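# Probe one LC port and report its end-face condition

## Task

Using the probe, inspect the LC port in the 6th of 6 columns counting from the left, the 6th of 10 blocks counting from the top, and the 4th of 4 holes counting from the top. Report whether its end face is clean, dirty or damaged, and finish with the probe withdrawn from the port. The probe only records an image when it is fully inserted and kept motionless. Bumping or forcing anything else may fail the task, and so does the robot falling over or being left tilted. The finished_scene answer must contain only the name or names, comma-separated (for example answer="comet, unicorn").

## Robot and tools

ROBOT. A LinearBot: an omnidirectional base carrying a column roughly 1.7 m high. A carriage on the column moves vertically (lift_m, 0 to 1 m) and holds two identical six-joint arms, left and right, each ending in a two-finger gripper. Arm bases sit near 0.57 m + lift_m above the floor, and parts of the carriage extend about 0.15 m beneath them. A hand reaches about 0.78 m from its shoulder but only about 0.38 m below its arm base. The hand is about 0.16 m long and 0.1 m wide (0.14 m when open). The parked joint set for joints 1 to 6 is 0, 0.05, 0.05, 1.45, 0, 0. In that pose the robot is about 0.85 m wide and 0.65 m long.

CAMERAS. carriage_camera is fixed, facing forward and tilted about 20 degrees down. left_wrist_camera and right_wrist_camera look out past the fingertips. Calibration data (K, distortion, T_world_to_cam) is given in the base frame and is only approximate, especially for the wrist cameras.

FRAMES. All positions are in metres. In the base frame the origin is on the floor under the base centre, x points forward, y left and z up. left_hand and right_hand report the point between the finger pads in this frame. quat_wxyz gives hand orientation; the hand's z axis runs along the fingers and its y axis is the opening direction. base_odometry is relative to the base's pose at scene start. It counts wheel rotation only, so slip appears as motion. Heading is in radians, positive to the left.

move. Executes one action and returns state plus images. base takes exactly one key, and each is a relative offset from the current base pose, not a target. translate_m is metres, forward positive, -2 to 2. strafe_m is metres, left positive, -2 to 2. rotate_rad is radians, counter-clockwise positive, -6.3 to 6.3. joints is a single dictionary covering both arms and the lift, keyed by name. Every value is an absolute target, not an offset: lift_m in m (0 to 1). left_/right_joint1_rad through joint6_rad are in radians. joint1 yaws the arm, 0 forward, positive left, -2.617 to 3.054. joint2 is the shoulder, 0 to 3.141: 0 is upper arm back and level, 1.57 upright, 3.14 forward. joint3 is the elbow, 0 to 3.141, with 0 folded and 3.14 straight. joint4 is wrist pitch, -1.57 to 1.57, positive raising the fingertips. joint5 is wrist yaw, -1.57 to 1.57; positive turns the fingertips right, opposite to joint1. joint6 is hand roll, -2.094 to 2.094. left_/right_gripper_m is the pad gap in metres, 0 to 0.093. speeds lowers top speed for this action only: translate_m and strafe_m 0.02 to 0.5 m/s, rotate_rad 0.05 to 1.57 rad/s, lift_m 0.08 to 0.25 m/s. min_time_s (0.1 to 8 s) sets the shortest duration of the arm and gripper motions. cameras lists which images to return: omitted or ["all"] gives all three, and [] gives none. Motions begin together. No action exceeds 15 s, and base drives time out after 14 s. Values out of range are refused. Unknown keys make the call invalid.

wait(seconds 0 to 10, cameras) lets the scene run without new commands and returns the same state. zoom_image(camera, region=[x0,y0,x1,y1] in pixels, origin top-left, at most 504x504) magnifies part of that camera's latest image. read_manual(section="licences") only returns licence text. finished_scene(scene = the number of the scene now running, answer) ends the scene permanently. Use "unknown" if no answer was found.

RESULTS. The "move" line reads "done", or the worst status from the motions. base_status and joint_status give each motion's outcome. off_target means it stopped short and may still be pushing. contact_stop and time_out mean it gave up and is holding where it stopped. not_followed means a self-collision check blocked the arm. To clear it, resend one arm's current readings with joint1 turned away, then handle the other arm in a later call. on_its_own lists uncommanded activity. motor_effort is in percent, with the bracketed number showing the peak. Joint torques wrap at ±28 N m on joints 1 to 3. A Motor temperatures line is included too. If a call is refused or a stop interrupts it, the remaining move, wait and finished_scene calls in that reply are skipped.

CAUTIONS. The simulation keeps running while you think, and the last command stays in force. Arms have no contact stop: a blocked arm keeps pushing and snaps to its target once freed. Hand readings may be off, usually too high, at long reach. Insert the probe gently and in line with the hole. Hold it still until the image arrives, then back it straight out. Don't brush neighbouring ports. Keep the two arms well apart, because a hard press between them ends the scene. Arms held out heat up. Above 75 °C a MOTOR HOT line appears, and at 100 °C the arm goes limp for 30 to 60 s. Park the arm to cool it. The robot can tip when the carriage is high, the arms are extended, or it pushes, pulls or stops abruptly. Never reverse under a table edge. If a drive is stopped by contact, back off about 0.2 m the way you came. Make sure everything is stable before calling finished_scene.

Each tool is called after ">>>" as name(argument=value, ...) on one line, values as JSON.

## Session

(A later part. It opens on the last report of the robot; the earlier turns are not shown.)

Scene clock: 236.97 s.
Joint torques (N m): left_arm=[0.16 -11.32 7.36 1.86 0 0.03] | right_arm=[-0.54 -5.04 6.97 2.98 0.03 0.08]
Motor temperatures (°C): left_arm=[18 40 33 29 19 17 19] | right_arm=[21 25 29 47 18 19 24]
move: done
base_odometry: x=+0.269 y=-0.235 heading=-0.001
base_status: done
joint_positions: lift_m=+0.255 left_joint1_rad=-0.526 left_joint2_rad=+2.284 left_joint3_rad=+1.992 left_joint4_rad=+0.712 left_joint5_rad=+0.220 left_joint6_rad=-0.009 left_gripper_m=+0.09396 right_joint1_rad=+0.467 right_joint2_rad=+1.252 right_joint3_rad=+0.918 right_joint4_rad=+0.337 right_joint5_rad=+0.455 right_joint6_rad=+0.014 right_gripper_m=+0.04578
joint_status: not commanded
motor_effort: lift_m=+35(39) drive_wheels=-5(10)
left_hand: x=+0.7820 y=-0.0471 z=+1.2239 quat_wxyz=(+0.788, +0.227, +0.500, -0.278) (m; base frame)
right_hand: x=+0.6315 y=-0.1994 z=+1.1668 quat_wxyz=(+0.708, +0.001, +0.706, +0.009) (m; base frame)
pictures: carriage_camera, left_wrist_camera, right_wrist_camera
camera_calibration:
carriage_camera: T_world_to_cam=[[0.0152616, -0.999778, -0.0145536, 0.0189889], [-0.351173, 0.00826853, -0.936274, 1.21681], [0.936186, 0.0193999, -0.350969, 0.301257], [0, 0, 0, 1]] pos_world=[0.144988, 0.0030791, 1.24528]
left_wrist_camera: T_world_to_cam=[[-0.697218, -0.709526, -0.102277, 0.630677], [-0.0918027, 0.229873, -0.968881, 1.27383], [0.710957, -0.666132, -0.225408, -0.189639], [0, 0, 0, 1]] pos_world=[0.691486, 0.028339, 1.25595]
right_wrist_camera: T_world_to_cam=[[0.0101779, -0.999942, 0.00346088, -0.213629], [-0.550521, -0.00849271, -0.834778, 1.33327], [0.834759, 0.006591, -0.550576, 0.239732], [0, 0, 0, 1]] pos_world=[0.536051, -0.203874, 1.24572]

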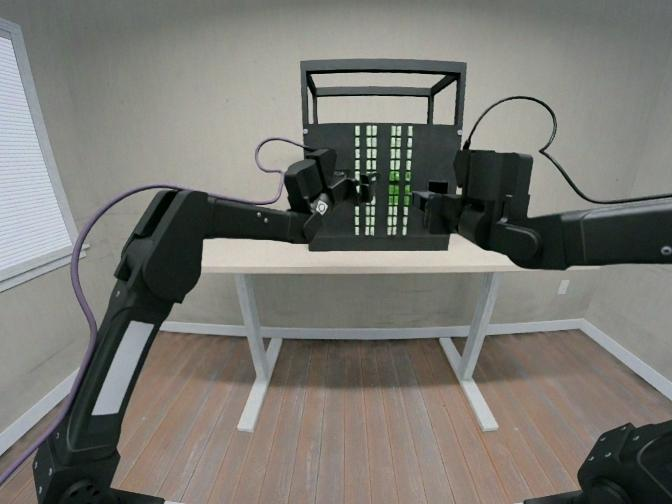

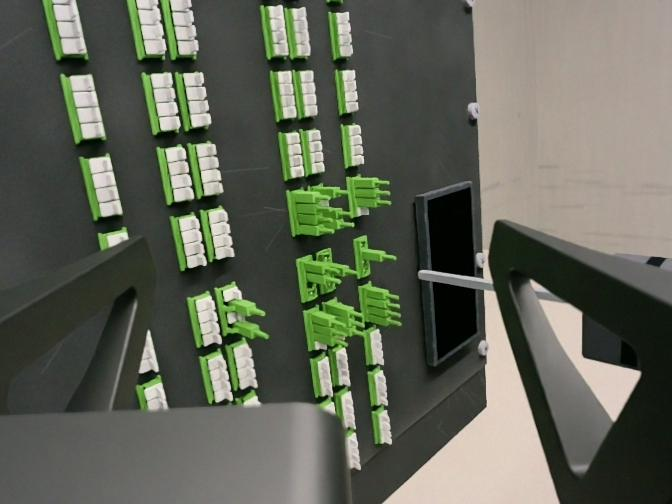

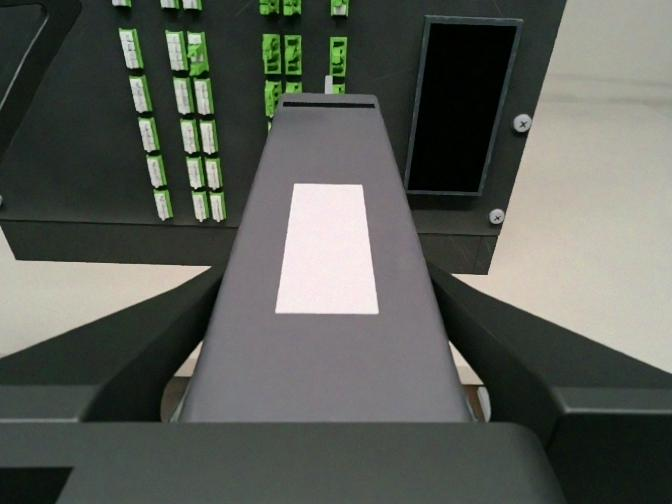

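>>> move(base={"translate_m": 0.025}, joints={"lift_m": 0.250, "right_joint5_rad": 0.472}, speeds={"translate_m": 0.03, "lift_m": 0.08}, min_time_s=1)

>>> zoom_image(camera="left_wrist_camera", region=[340, 220, 460, 340])

>>> zoom_image(camera="right_wrist_camera", region=[280, 0, 400, 110])

Scene clock: 267.93 s.
Joint torques (N m): left_arm=[0.08 -11.44 7.06 1.85 0 0.02] | right_arm=[-0.4 -5.19 6.91 2.94 0.12 0.08]
Motor temperatures (°C): left_arm=[18 39 32 29 19 17 19] | right_arm=[21 25 29 50 18 19 24]
move: done
base_odometry: x=+0.294 y=-0.236 heading=-0.002
base_status: done
joint_positions: lift_m=+0.250 left_joint1_rad=-0.525 left_joint2_rad=+2.288 left_joint3_rad=+1.993 left_joint4_rad=+0.708 left_joint5_rad=+0.220 left_joint6_rad=-0.009 left_gripper_m=+0.09396 right_joint1_rad=+0.467 right_joint2_rad=+1.254 right_joint3_rad=+0.918 right_joint4_rad=+0.339 right_joint5_rad=+0.462 right_joint6_rad=+0.014 right_gripper_m=+0.04578
joint_status: all done
motor_effort: lift_m=+33(37) drive_wheels=-4(15)
left_hand: x=+0.7833 y=-0.0473 z=+1.2165 quat_wxyz=(+0.787, +0.228, +0.502, -0.278) (m; base frame)
right_hand: x=+0.6319 y=-0.2004 z=+1.1615 quat_wxyz=(+0.708, +0.003, +0.706, +0.007) (m; base frame)
pictures: carriage_camera, left_wrist_camera, right_wrist_camera
camera_calibration:
carriage_camera: T_world_to_cam=[[0.0152616, -0.999778, -0.0145536, 0.0189176], [-0.351173, 0.00826853, -0.936274, 1.21222], [0.936186, 0.0193999, -0.350969, 0.299537], [0, 0, 0, 1]] pos_world=[0.144988, 0.0030791, 1.24038]
left_wrist_camera: T_world_to_cam=[[-0.697181, -0.709777, -0.100775, 0.628861], [-0.0970991, 0.232767, -0.967673, 1.26964], [0.710289, -0.664858, -0.231199, -0.184827], [0, 0, 0, 1]] pos_world=[0.692992, 0.0279369, 1.24924]
right_wrist_camera: T_world_to_cam=[[0.00371459, -0.999987, 0.00358651, -0.210625], [-0.550848, -0.00503951, -0.83459, 1.32971], [0.834597, 0.00112454, -0.55086, 0.235817], [0, 0, 0, 1]] pos_world=[0.536436, -0.204186, 1.24042]

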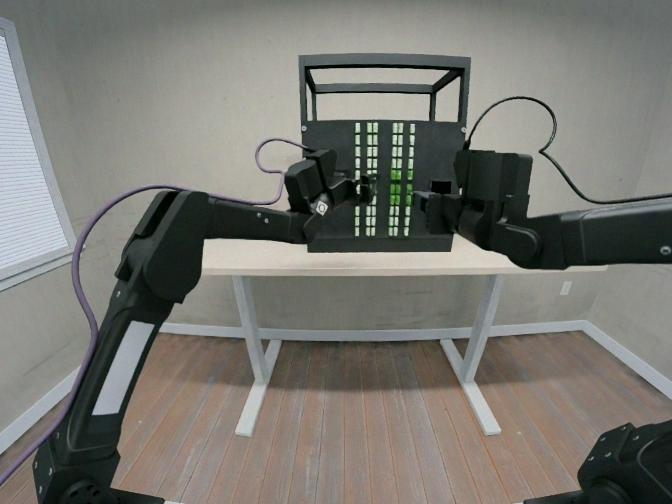

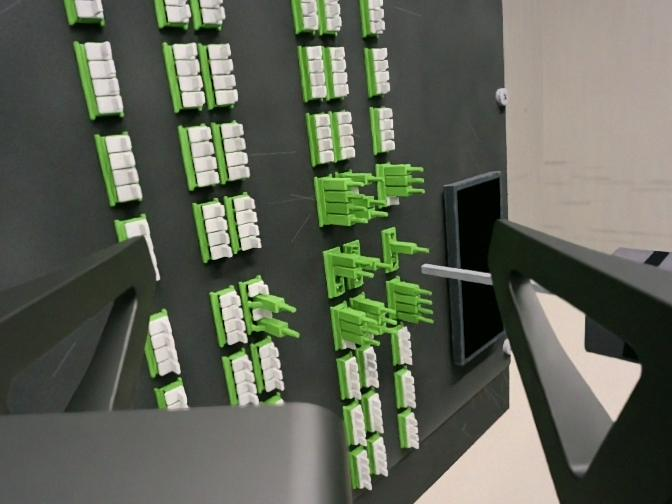

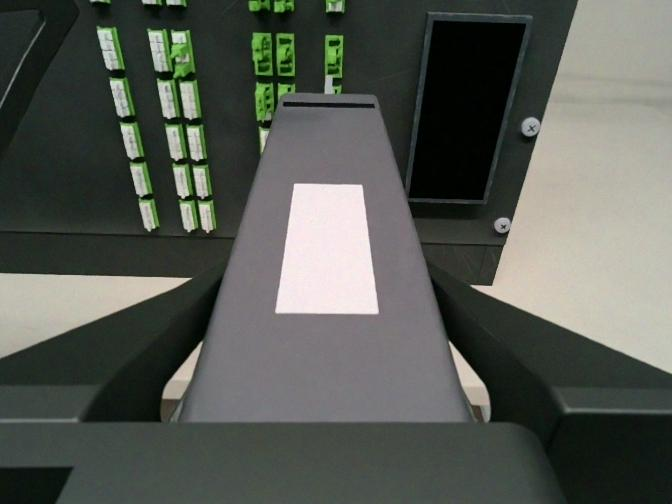

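Scaled by 4.200.

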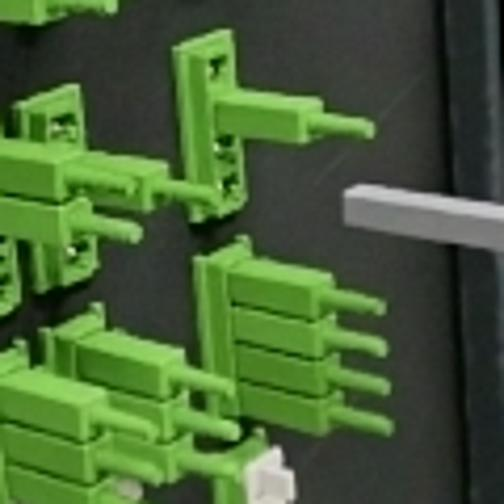

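Scaled by 4.200.

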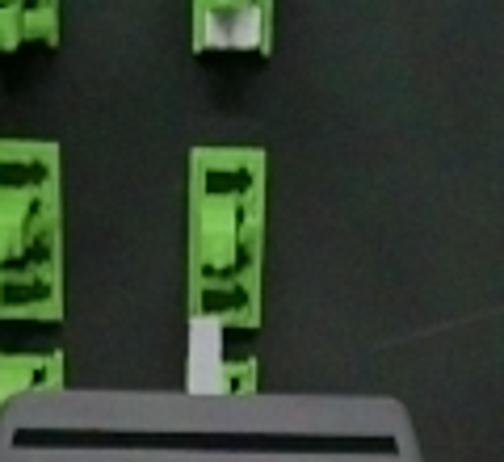

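>>> move(base={"strafe_m": -0.002}, joints={"lift_m": 0.249}, speeds={"strafe_m": 0.02, "lift_m": 0.08}, cameras=[])

>>> move(base={"translate_m": 0.016}, speeds={"translate_m": 0.02})

>>> zoom_image(camera="left_wrist_camera", region=[370, 220, 460, 310])

>>> zoom_image(camera="right_wrist_camera", region=[290, 20, 370, 100])

Scene clock: 295.97 s.
Joint torques (N m): left_arm=[0.2 -11.54 7.5 1.84 0 0.03] | right_arm=[-0.47 -5.31 6.82 2.94 0.1 0.08]
Motor temperatures (°C): left_arm=[18 45 31 30 19 17 19] | right_arm=[21 26 29 53 18 19 24]
move: done
base_odometry: x=+0.294 y=-0.237 heading=-0.002
base_status: done
joint_positions: lift_m=+0.249 left_joint1_rad=-0.526 left_joint2_rad=+2.288 left_joint3_rad=+1.993 left_joint4_rad=+0.708 left_joint5_rad=+0.220 left_joint6_rad=-0.009 left_gripper_m=+0.09396 right_joint1_rad=+0.467 right_joint2_rad=+1.254 right_joint3_rad=+0.918 right_joint4_rad=+0.339 right_joint5_rad=+0.462 right_joint6_rad=+0.014 right_gripper_m=+0.04578
joint_status: all done
motor_effort: lift_m=+33(34) drive_wheels=+5(5)
left_hand: x=+0.7830 y=-0.0478 z=+1.2156 quat_wxyz=(+0.787, +0.228, +0.502, -0.278) (m; base frame)
right_hand: x=+0.6319 y=-0.2004 z=+1.1606 quat_wxyz=(+0.708, +0.004, +0.706, +0.007) (m; base frame)
pictures: none
No camera images: "cameras" was empty.

Scene clock: 297.23 s.
Joint torques (N m): left_arm=[0.06 -11.6 7.19 1.86 0 0.02] | right_arm=[-0.43 -5.07 7.12 2.95 0.1 0.08]
Motor temperatures (°C): left_arm=[18 45 31 30 19 17 19] | right_arm=[21 26 29 53 18 19 24]
move: done
base_odometry: x=+0.310 y=-0.238 heading=-0.002
base_status: done
joint_positions: lift_m=+0.249 left_joint1_rad=-0.526 left_joint2_rad=+2.289 left_joint3_rad=+1.993 left_joint4_rad=+0.707 left_joint5_rad=+0.220 left_joint6_rad=-0.009 left_gripper_m=+0.09396 right_joint1_rad=+0.467 right_joint2_rad=+1.254 right_joint3_rad=+0.918 right_joint4_rad=+0.339 right_joint5_rad=+0.464 right_joint6_rad=+0.014 right_gripper_m=+0.04578
joint_status: not commanded
motor_effort: lift_m=+32(35) drive_wheels=+0(12)
left_hand: x=+0.7835 y=-0.0478 z=+1.2147 quat_wxyz=(+0.786, +0.228, +0.503, -0.278) (m; base frame)
right_hand: x=+0.6319 y=-0.2008 z=+1.1606 quat_wxyz=(+0.708, +0.004, +0.706, +0.006) (m; base frame)
pictures: carriage_camera, left_wrist_camera, right_wrist_camera
camera_calibration:
carriage_camera: T_world_to_cam=[[0.0152616, -0.999778, -0.0145536, 0.0189045], [-0.351173, 0.00826853, -0.936274, 1.21138], [0.936186, 0.0193999, -0.350969, 0.299222], [0, 0, 0, 1]] pos_world=[0.144988, 0.0030791, 1.23948]
left_wrist_camera: T_world_to_cam=[[-0.697921, -0.709105, -0.100386, 0.628573], [-0.0987237, 0.234089, -0.96719, 1.26878], [0.709338, -0.665111, -0.233381, -0.182195], [0, 0, 0, 1]] pos_world=[0.693191, 0.0275358, 1.24773]
right_wrist_camera: T_world_to_cam=[[0.00144189, -0.999993, 0.00338802, -0.209263], [-0.550546, -0.00362216, -0.834797, 1.32933], [0.834804, -0.00066157, -0.550547, 0.234464], [0, 0, 0, 1]] pos_world=[0.536429, -0.204291, 1.23952]

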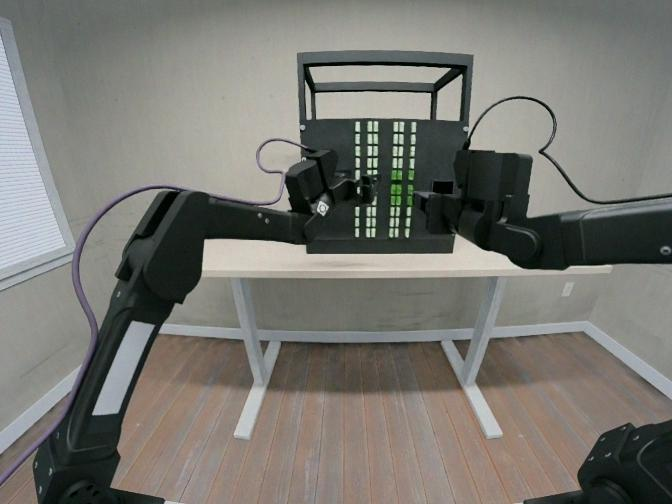

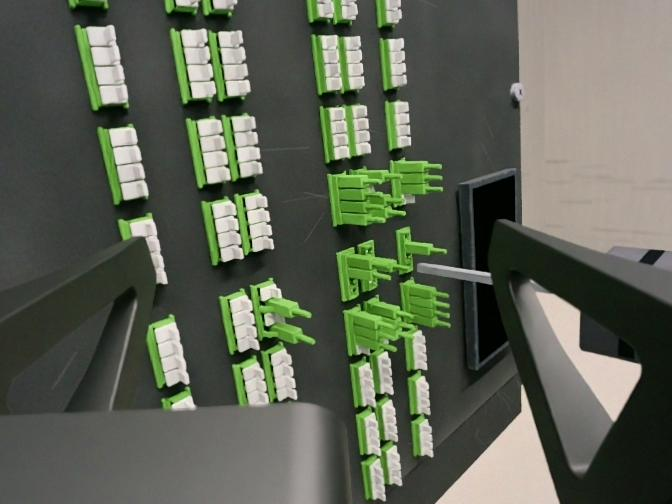

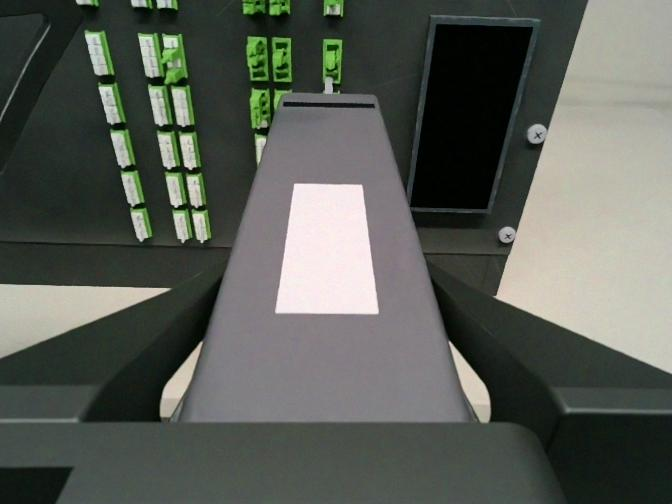

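Scaled by 5.600.

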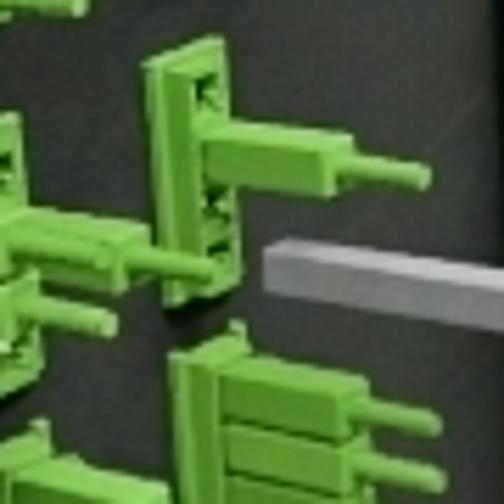

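Scaled by 6.300.

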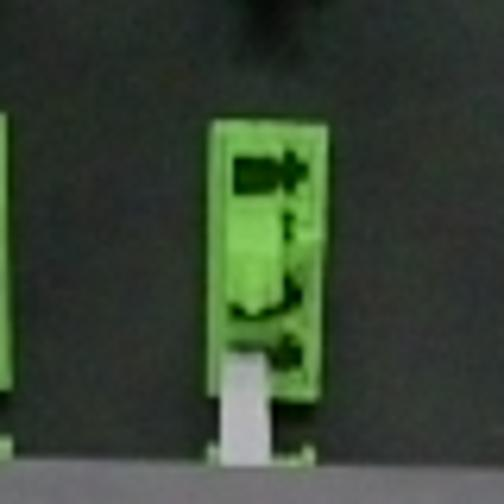

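>>> zoom_image(camera="left_wrist_camera", region=[390, 224, 430, 280])

>>> zoom_image(camera="right_wrist_camera", region=[312, 34, 352, 94])

Scaled by 9.000.

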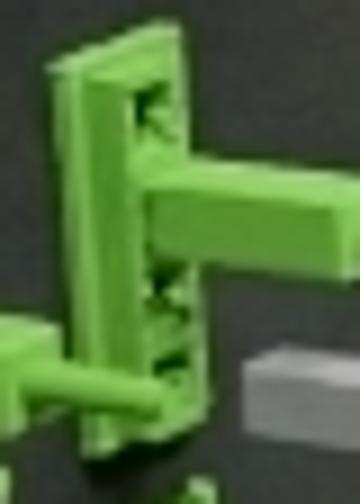

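Scaled by 8.400.

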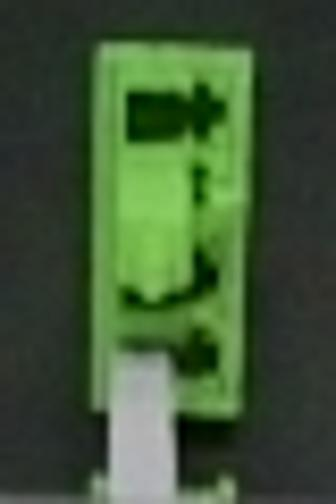

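>>> move(joints={"right_joint5_rad": 0.476}, min_time_s=0.5)

>>> zoom_image(camera="left_wrist_camera", region=[390, 224, 430, 280])

>>> zoom_image(camera="right_wrist_camera", region=[312, 34, 352, 94])

Scene clock: 342.50 s.
Joint torques (N m): left_arm=[0.18 -11.62 7.13 1.85 0 0.03] | right_arm=[-0.46 -5.23 6.91 2.94 0.13 0.08]
Motor temperatures (°C): left_arm=[18 45 31 31 19 17 19] | right_arm=[21 27 30 55 18 19 24]
move: done
base_odometry: x=+0.310 y=-0.238 heading=-0.002
base_status: not commanded
joint_positions: lift_m=+0.249 left_joint1_rad=-0.526 left_joint2_rad=+2.289 left_joint3_rad=+1.993 left_joint4_rad=+0.707 left_joint5_rad=+0.220 left_joint6_rad=-0.009 left_gripper_m=+0.09396 right_joint1_rad=+0.467 right_joint2_rad=+1.254 right_joint3_rad=+0.918 right_joint4_rad=+0.339 right_joint5_rad=+0.464 right_joint6_rad=+0.014 right_gripper_m=+0.04578
joint_status: all done
motor_effort: lift_m=+35(35) drive_wheels=+0(0)
left_hand: x=+0.7835 y=-0.0478 z=+1.2147 quat_wxyz=(+0.786, +0.228, +0.503, -0.278) (m; base frame)
right_hand: x=+0.6319 y=-0.2008 z=+1.1606 quat_wxyz=(+0.708, +0.004, +0.706, +0.006) (m; base frame)
pictures: carriage_camera, left_wrist_camera, right_wrist_camera
camera_calibration:
carriage_camera: T_world_to_cam=[[0.0152616, -0.999778, -0.0145536, 0.0189045], [-0.351173, 0.00826853, -0.936274, 1.21138], [0.936186, 0.0193999, -0.350969, 0.299222], [0, 0, 0, 1]] pos_world=[0.144988, 0.0030791, 1.23948]
left_wrist_camera: T_world_to_cam=[[-0.697921, -0.709105, -0.100386, 0.628573], [-0.0987237, 0.234089, -0.96719, 1.26878], [0.709338, -0.665111, -0.233381, -0.182195], [0, 0, 0, 1]] pos_world=[0.693191, 0.0275358, 1.24773]
right_wrist_camera: T_world_to_cam=[[0.000997403, -0.999994, 0.00343695, -0.209186], [-0.550545, -0.0034183, -0.834798, 1.32938], [0.834805, -0.00105957, -0.550545, 0.234381], [0, 0, 0, 1]] pos_world=[0.536428, -0.204392, 1.23952]

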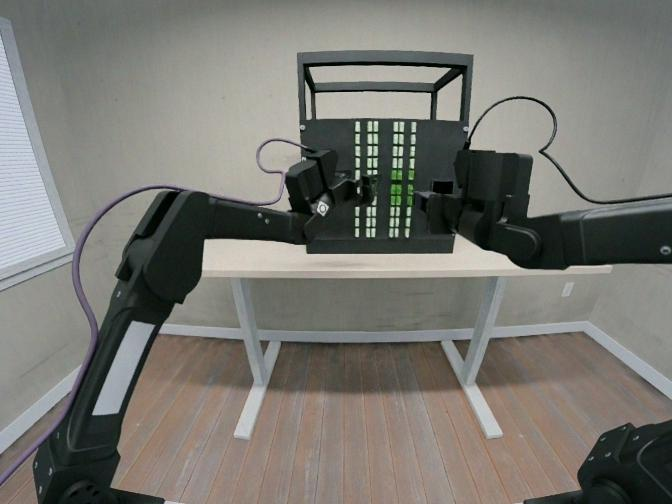

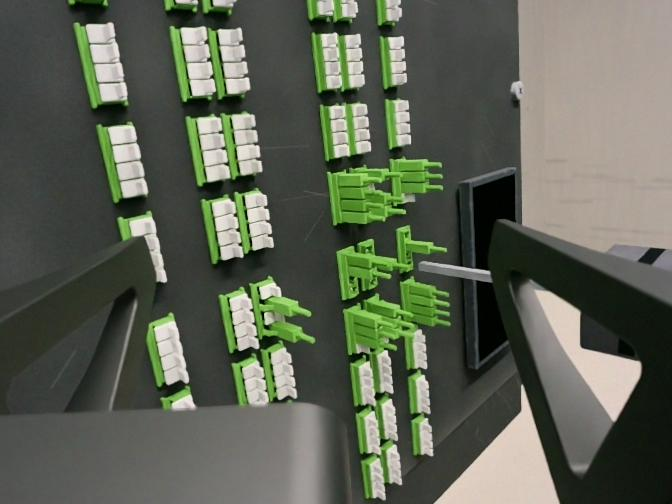

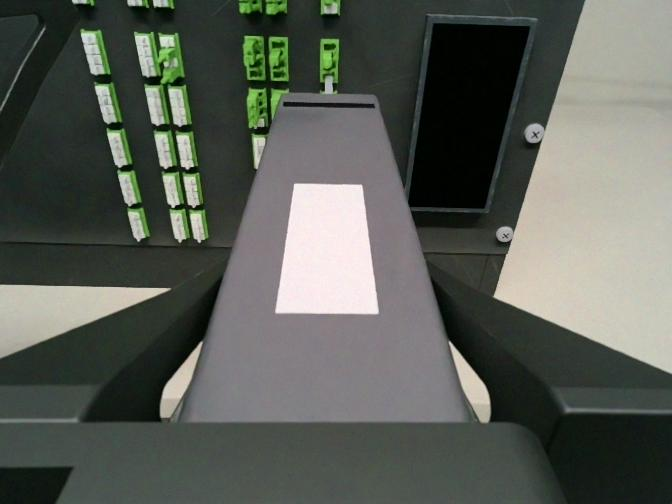

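Scaled by 9.000.

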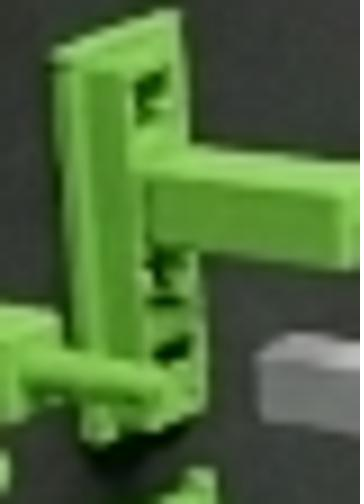

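Scaled by 8.400.

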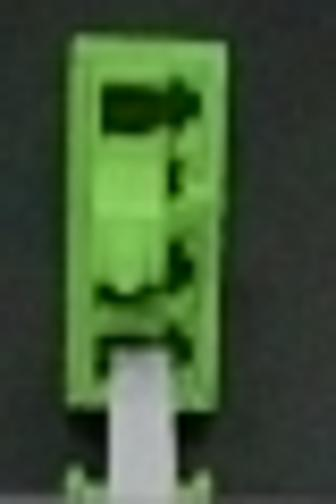

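>>> move(base={"strafe_m": 0.0015}, speeds={"strafe_m": 0.02})

>>> zoom_image(camera="left_wrist_camera", region=[390, 224, 430, 280])

>>> zoom_image(camera="right_wrist_camera", region=[312, 34, 352, 94])

Scene clock: 348.43 s.
Joint torques (N m): left_arm=[0.08 -11.51 7.12 1.9 0 0.03] | right_arm=[-0.58 -5.26 6.99 2.95 0.09 0.08]
Motor temperatures (°C): left_arm=[18 45 31 31 19 17 19] | right_arm=[21 27 30 55 18 19 24]
move: done
base_odometry: x=+0.310 y=-0.236 heading=-0.002
base_status: done
joint_positions: lift_m=+0.249 left_joint1_rad=-0.525 left_joint2_rad=+2.289 left_joint3_rad=+1.993 left_joint4_rad=+0.707 left_joint5_rad=+0.221 left_joint6_rad=-0.009 left_gripper_m=+0.09396 right_joint1_rad=+0.467 right_joint2_rad=+1.254 right_joint3_rad=+0.918 right_joint4_rad=+0.339 right_joint5_rad=+0.469 right_joint6_rad=+0.014 right_gripper_m=+0.04578
joint_status: not commanded
motor_effort: lift_m=+33(36) drive_wheels=+4(5)
left_hand: x=+0.7837 y=-0.0474 z=+1.2147 quat_wxyz=(+0.786, +0.228, +0.503, -0.278) (m; base frame)
right_hand: x=+0.6319 y=-0.2015 z=+1.1606 quat_wxyz=(+0.708, +0.006, +0.706, +0.005) (m; base frame)
pictures: carriage_camera, left_wrist_camera, right_wrist_camera
camera_calibration:
carriage_camera: T_world_to_cam=[[0.0152616, -0.999778, -0.0145536, 0.0189045], [-0.351173, 0.00826853, -0.936274, 1.21138], [0.936186, 0.0193999, -0.350969, 0.299222], [0, 0, 0, 1]] pos_world=[0.144988, 0.0030791, 1.23948]
left_wrist_camera: T_world_to_cam=[[-0.697578, -0.709426, -0.100501, 0.62884], [-0.0988366, 0.234197, -0.967152, 1.26876], [0.709659, -0.664731, -0.233488, -0.182238], [0, 0, 0, 1]] pos_world=[0.693392, 0.0278358, 1.24773]
right_wrist_camera: T_world_to_cam=[[-0.00319126, -0.999989, 0.00340326, -0.207204], [-0.550575, -0.00108397, -0.834785, 1.32985], [0.834779, -0.00453777, -0.550566, 0.233716], [0, 0, 0, 1]] pos_world=[0.536418, -0.2047, 1.23952]

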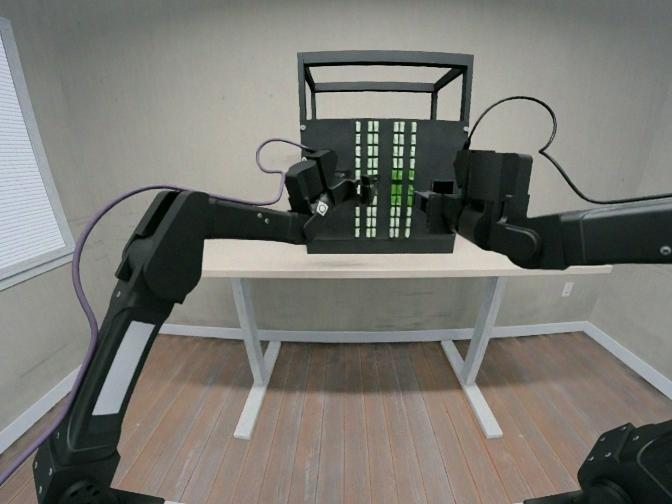

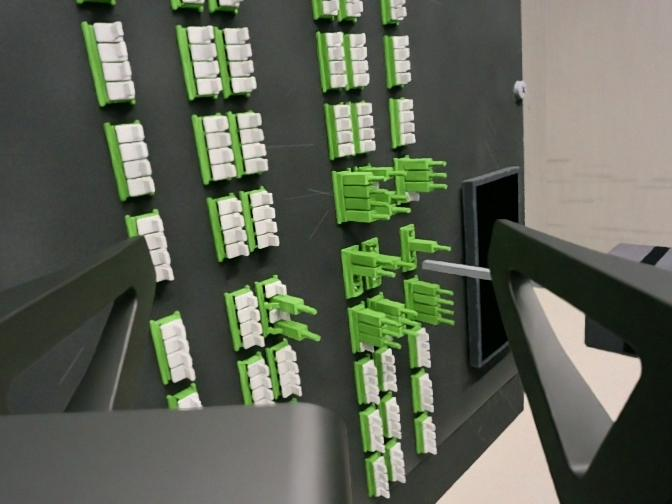

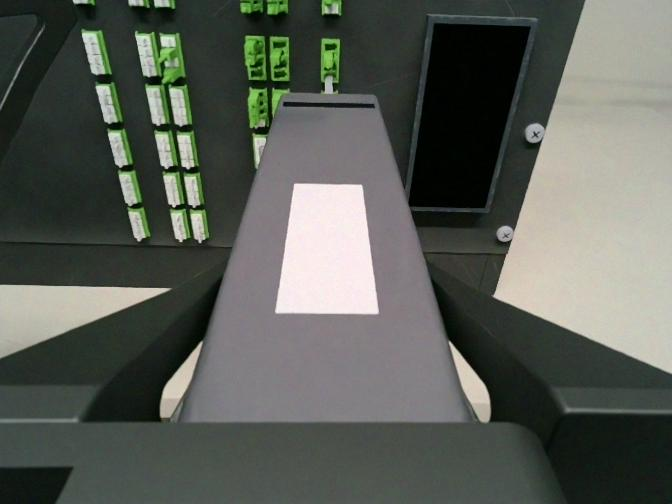

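Scaled by 9.000.

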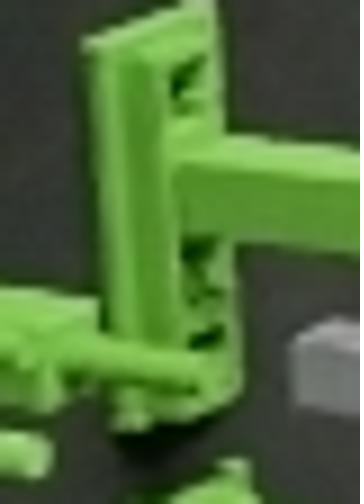

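Scaled by 8.400.

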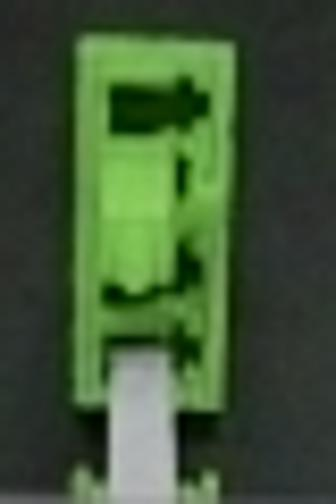

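>>> zoom_image(camera="left_wrist_camera", region=[398, 222, 448, 272])

Scaled by 10.080.

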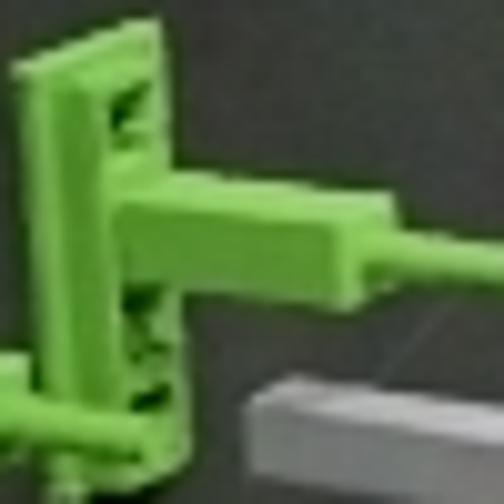

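>>> move(base={"translate_m": 0.005}, speeds={"translate_m": 0.02}, cameras=["left_wrist_camera", "right_wrist_camera"])

>>> zoom_image(camera="left_wrist_camera", region=[398, 222, 448, 272])

>>> zoom_image(camera="right_wrist_camera", region=[312, 34, 352, 94])

Scene clock: 380.97 s.
Joint torques (N m): left_arm=[0.08 -11.64 7.24 1.79 0 0.03] | right_arm=[-0.55 -5.27 6.95 2.92 0.09 0.08]
Motor temperatures (°C): left_arm=[18 47 32 31 19 17 19] | right_arm=[21 27 30 56 18 19 24]
move: done
base_odometry: x=+0.315 y=-0.236 heading=-0.003
base_status: done
joint_positions: lift_m=+0.249 left_joint1_rad=-0.525 left_joint2_rad=+2.289 left_joint3_rad=+1.993 left_joint4_rad=+0.707 left_joint5_rad=+0.221 left_joint6_rad=-0.009 left_gripper_m=+0.09396 right_joint1_rad=+0.467 right_joint2_rad=+1.254 right_joint3_rad=+0.918 right_joint4_rad=+0.339 right_joint5_rad=+0.469 right_joint6_rad=+0.014 right_gripper_m=+0.04578
joint_status: not commanded
motor_effort: lift_m=+32(35) drive_wheels=-4(12)
left_hand: x=+0.7837 y=-0.0474 z=+1.2147 quat_wxyz=(+0.786, +0.228, +0.503, -0.278) (m; base frame)
right_hand: x=+0.6319 y=-0.2015 z=+1.1606 quat_wxyz=(+0.708, +0.006, +0.706, +0.005) (m; base frame)
pictures: left_wrist_camera, right_wrist_camera
camera_calibration:
left_wrist_camera: T_world_to_cam=[[-0.697578, -0.709426, -0.100501, 0.62884], [-0.0988366, 0.234197, -0.967152, 1.26876], [0.709659, -0.664731, -0.233488, -0.182238], [0, 0, 0, 1]] pos_world=[0.693392, 0.0278358, 1.24773]
right_wrist_camera: T_world_to_cam=[[-0.00319126, -0.999989, 0.00340326, -0.207204], [-0.550575, -0.00108397, -0.834785, 1.32985], [0.834779, -0.00453777, -0.550566, 0.233716], [0, 0, 0, 1]] pos_world=[0.536418, -0.2047, 1.23952]

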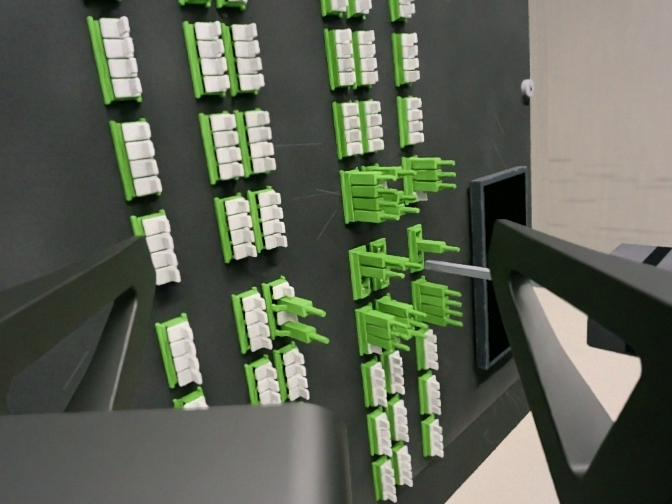

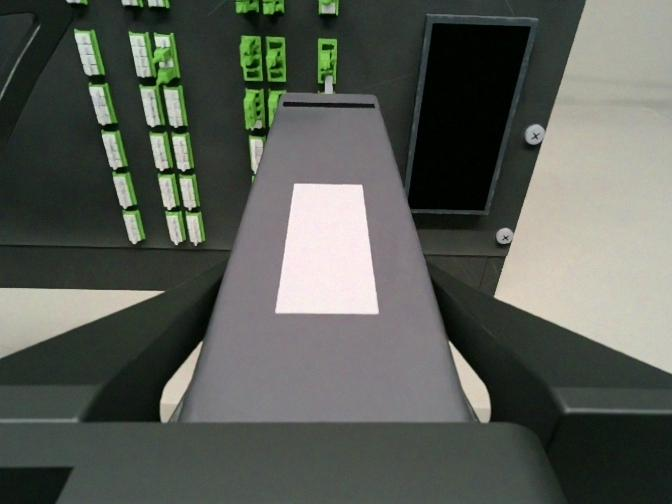

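Scaled by 10.080.

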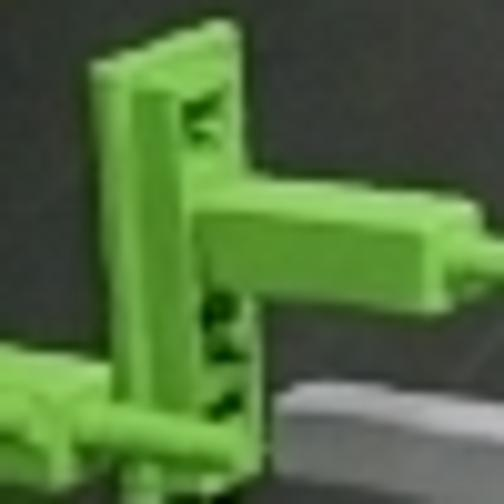

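Scaled by 8.400.

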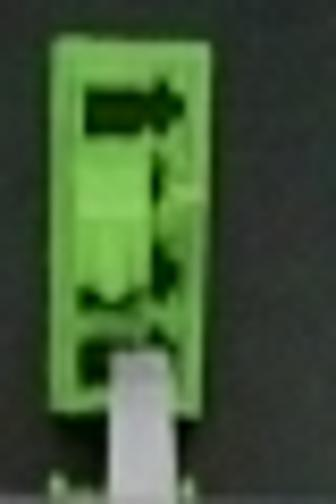

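>>> wait(seconds=0.5, cameras=["left_wrist_camera", "right_wrist_camera"])

>>> zoom_image(camera="left_wrist_camera", region=[398, 222, 448, 272])

>>> zoom_image(camera="right_wrist_camera", region=[312, 34, 352, 94])

Scene clock: 388.20 s.
Joint torques (N m): left_arm=[0.1 -11.63 7.13 1.85 0 0.02] | right_arm=[-0.46 -5.22 6.93 2.94 0.09 0.08]
Motor temperatures (°C): left_arm=[18 47 32 32 19 17 19] | right_arm=[21 27 30 56 18 19 24]
base_odometry: x=+0.315 y=-0.236 heading=-0.003
base_status: done
joint_positions: lift_m=+0.249 left_joint1_rad=-0.525 left_joint2_rad=+2.289 left_joint3_rad=+1.993 left_joint4_rad=+0.707 left_joint5_rad=+0.221 left_joint6_rad=-0.009 left_gripper_m=+0.09396 right_joint1_rad=+0.467 right_joint2_rad=+1.254 right_joint3_rad=+0.918 right_joint4_rad=+0.339 right_joint5_rad=+0.469 right_joint6_rad=+0.014 right_gripper_m=+0.04578
joint_status: not commanded
motor_effort: lift_m=+34(35) drive_wheels=-4(12)
left_hand: x=+0.7837 y=-0.0474 z=+1.2147 quat_wxyz=(+0.786, +0.228, +0.503, -0.278) (m; base frame)
right_hand: x=+0.6319 y=-0.2015 z=+1.1606 quat_wxyz=(+0.708, +0.006, +0.706, +0.005) (m; base frame)
wait: 0.50 s; at rest from the start
pictures: left_wrist_camera, right_wrist_camera
camera_calibration:
left_wrist_camera: T_world_to_cam=[[-0.697578, -0.709426, -0.100501, 0.62884], [-0.0988366, 0.234197, -0.967152, 1.26876], [0.709659, -0.664731, -0.233488, -0.182238], [0, 0, 0, 1]] pos_world=[0.693392, 0.0278358, 1.24773]
right_wrist_camera: T_world_to_cam=[[-0.00319126, -0.999989, 0.00340326, -0.207204], [-0.550575, -0.00108397, -0.834785, 1.32985], [0.834779, -0.00453777, -0.550566, 0.233716], [0, 0, 0, 1]] pos_world=[0.536418, -0.2047, 1.23952]

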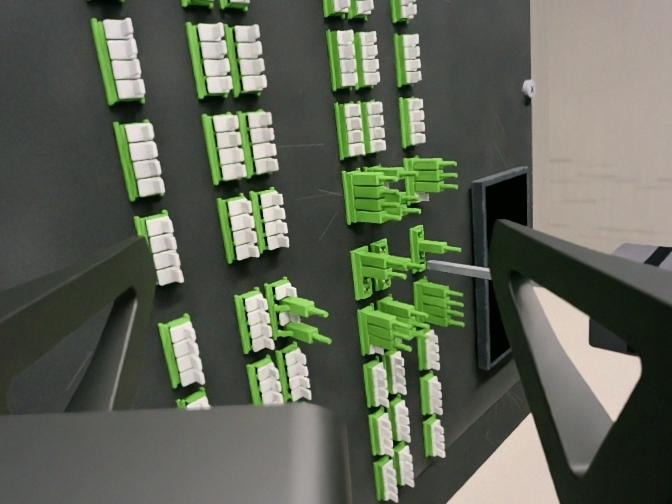

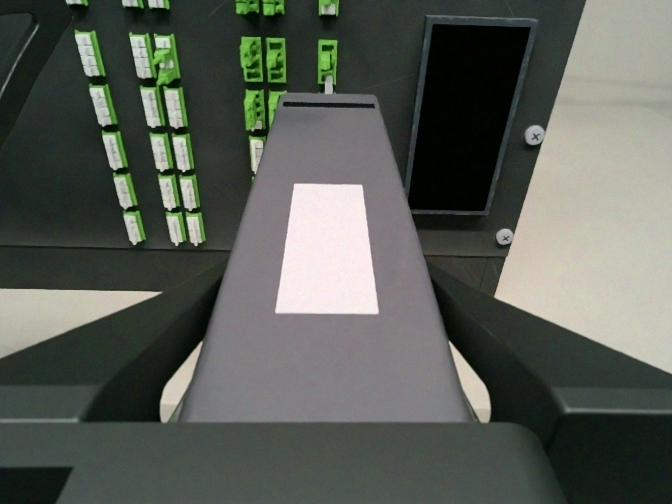

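Scaled by 10.080.

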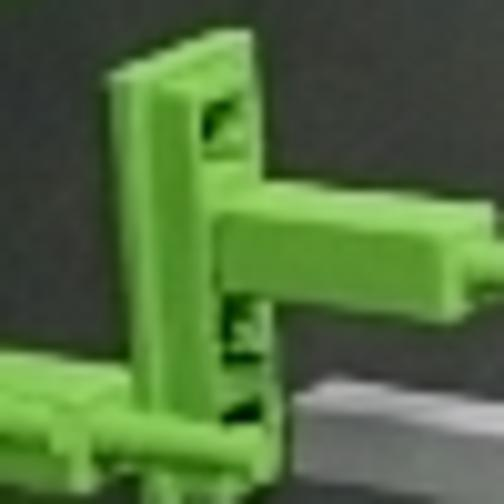

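Scaled by 8.400.

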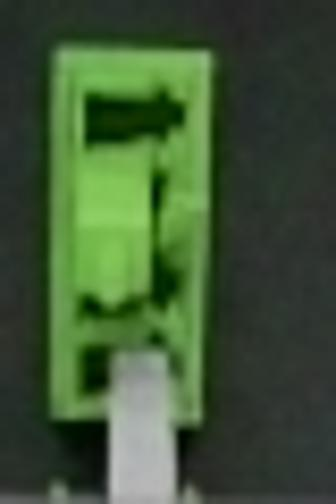

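>>> move(base={"strafe_m": 0.0024}, joints={"right_joint5_rad": 0.469}, speeds={"strafe_m": 0.02}, cameras=[])

>>> wait(seconds=0.6, cameras=["left_wrist_camera", "right_wrist_camera"])

>>> zoom_image(camera="left_wrist_camera", region=[398, 222, 448, 272])

>>> zoom_image(camera="right_wrist_camera", region=[312, 34, 352, 94])

Scene clock: 395.03 s.
Joint torques (N m): left_arm=[0.27 -11.56 7.13 1.86 0 0.03] | right_arm=[-0.36 -5.23 6.98 2.94 0.06 0.08]
Motor temperatures (°C): left_arm=[18 47 32 32 19 17 19] | right_arm=[21 27 30 56 18 19 24]
move: done
base_odometry: x=+0.316 y=-0.234 heading=-0.003
base_status: done
joint_positions: lift_m=+0.249 left_joint1_rad=-0.525 left_joint2_rad=+2.289 left_joint3_rad=+1.993 left_joint4_rad=+0.707 left_joint5_rad=+0.221 left_joint6_rad=-0.009 left_gripper_m=+0.09396 right_joint1_rad=+0.467 right_joint2_rad=+1.254 right_joint3_rad=+0.918 right_joint4_rad=+0.339 right_joint5_rad=+0.468 right_joint6_rad=+0.014 right_gripper_m=+0.04578
joint_status: all done
motor_effort: lift_m=+36(36) drive_wheels=+5(7)
left_hand: x=+0.7837 y=-0.0474 z=+1.2147 quat_wxyz=(+0.786, +0.228, +0.503, -0.278) (m; base frame)
right_hand: x=+0.6319 y=-0.2015 z=+1.1606 quat_wxyz=(+0.708, +0.006, +0.706, +0.005) (m; base frame)
pictures: none
No camera images: "cameras" was empty.

Scene clock: 395.63 s.
Joint torques (N m): left_arm=[0.28 -11.62 7.1 1.85 0 0.03] | right_arm=[-0.55 -5.22 6.94 2.96 0.02 0.08]
Motor temperatures (°C): left_arm=[18 47 32 32 19 17 19] | right_arm=[21 27 30 56 18 19 24]
base_odometry: x=+0.316 y=-0.234 heading=-0.003
base_status: done
joint_positions: lift_m=+0.249 left_joint1_rad=-0.525 left_joint2_rad=+2.289 left_joint3_rad=+1.993 left_joint4_rad=+0.707 left_joint5_rad=+0.221 left_joint6_rad=-0.009 left_gripper_m=+0.09396 right_joint1_rad=+0.467 right_joint2_rad=+1.254 right_joint3_rad=+0.918 right_joint4_rad=+0.339 right_joint5_rad=+0.469 right_joint6_rad=+0.014 right_gripper_m=+0.04578
joint_status: all done
motor_effort: lift_m=+32(36) drive_wheels=+5(7)
left_hand: x=+0.7837 y=-0.0474 z=+1.2147 quat_wxyz=(+0.786, +0.228, +0.503, -0.278) (m; base frame)
right_hand: x=+0.6319 y=-0.2015 z=+1.1606 quat_wxyz=(+0.708, +0.006, +0.706, +0.005) (m; base frame)
wait: 0.60 s; at rest by 0.27 s
pictures: left_wrist_camera, right_wrist_camera
camera_calibration:
left_wrist_camera: T_world_to_cam=[[-0.697578, -0.709426, -0.100501, 0.62884], [-0.0988366, 0.234197, -0.967152, 1.26876], [0.709659, -0.664731, -0.233488, -0.182238], [0, 0, 0, 1]] pos_world=[0.693392, 0.0278358, 1.24773]
right_wrist_camera: T_world_to_cam=[[-0.00319126, -0.999989, 0.00340326, -0.207204], [-0.550575, -0.00108397, -0.834785, 1.32985], [0.834779, -0.00453777, -0.550566, 0.233716], [0, 0, 0, 1]] pos_world=[0.536418, -0.2047, 1.23952]

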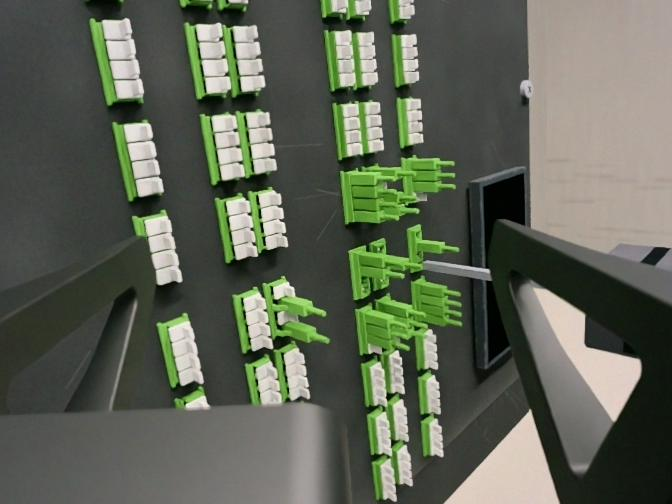

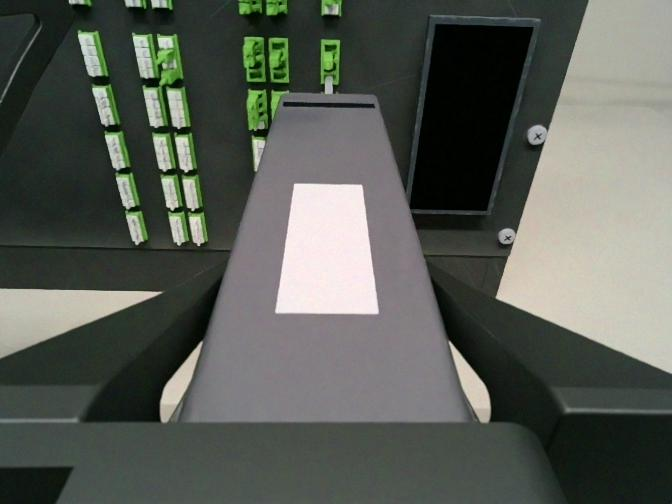

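Scaled by 10.080.

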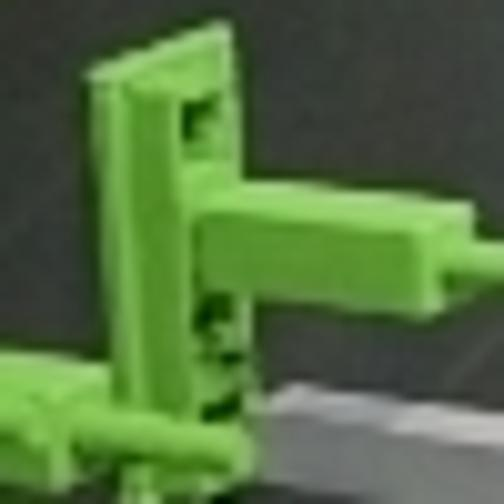

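Scaled by 8.400.

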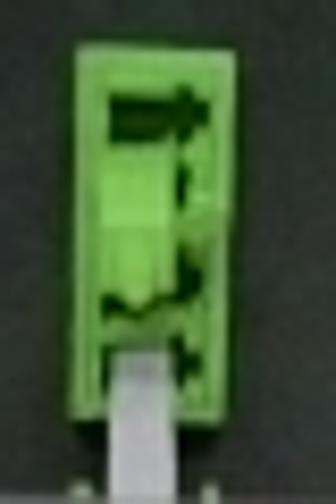

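>>> zoom_image(camera="left_wrist_camera", region=[410, 252, 440, 276])

>>> zoom_image(camera="right_wrist_camera", region=[318, 66, 342, 90])

Scaled by 16.800.

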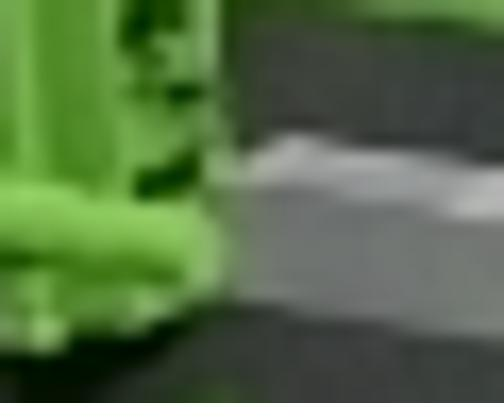

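Scaled by 21.000.

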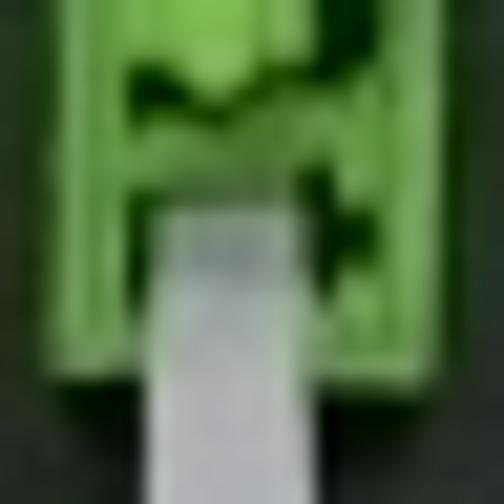

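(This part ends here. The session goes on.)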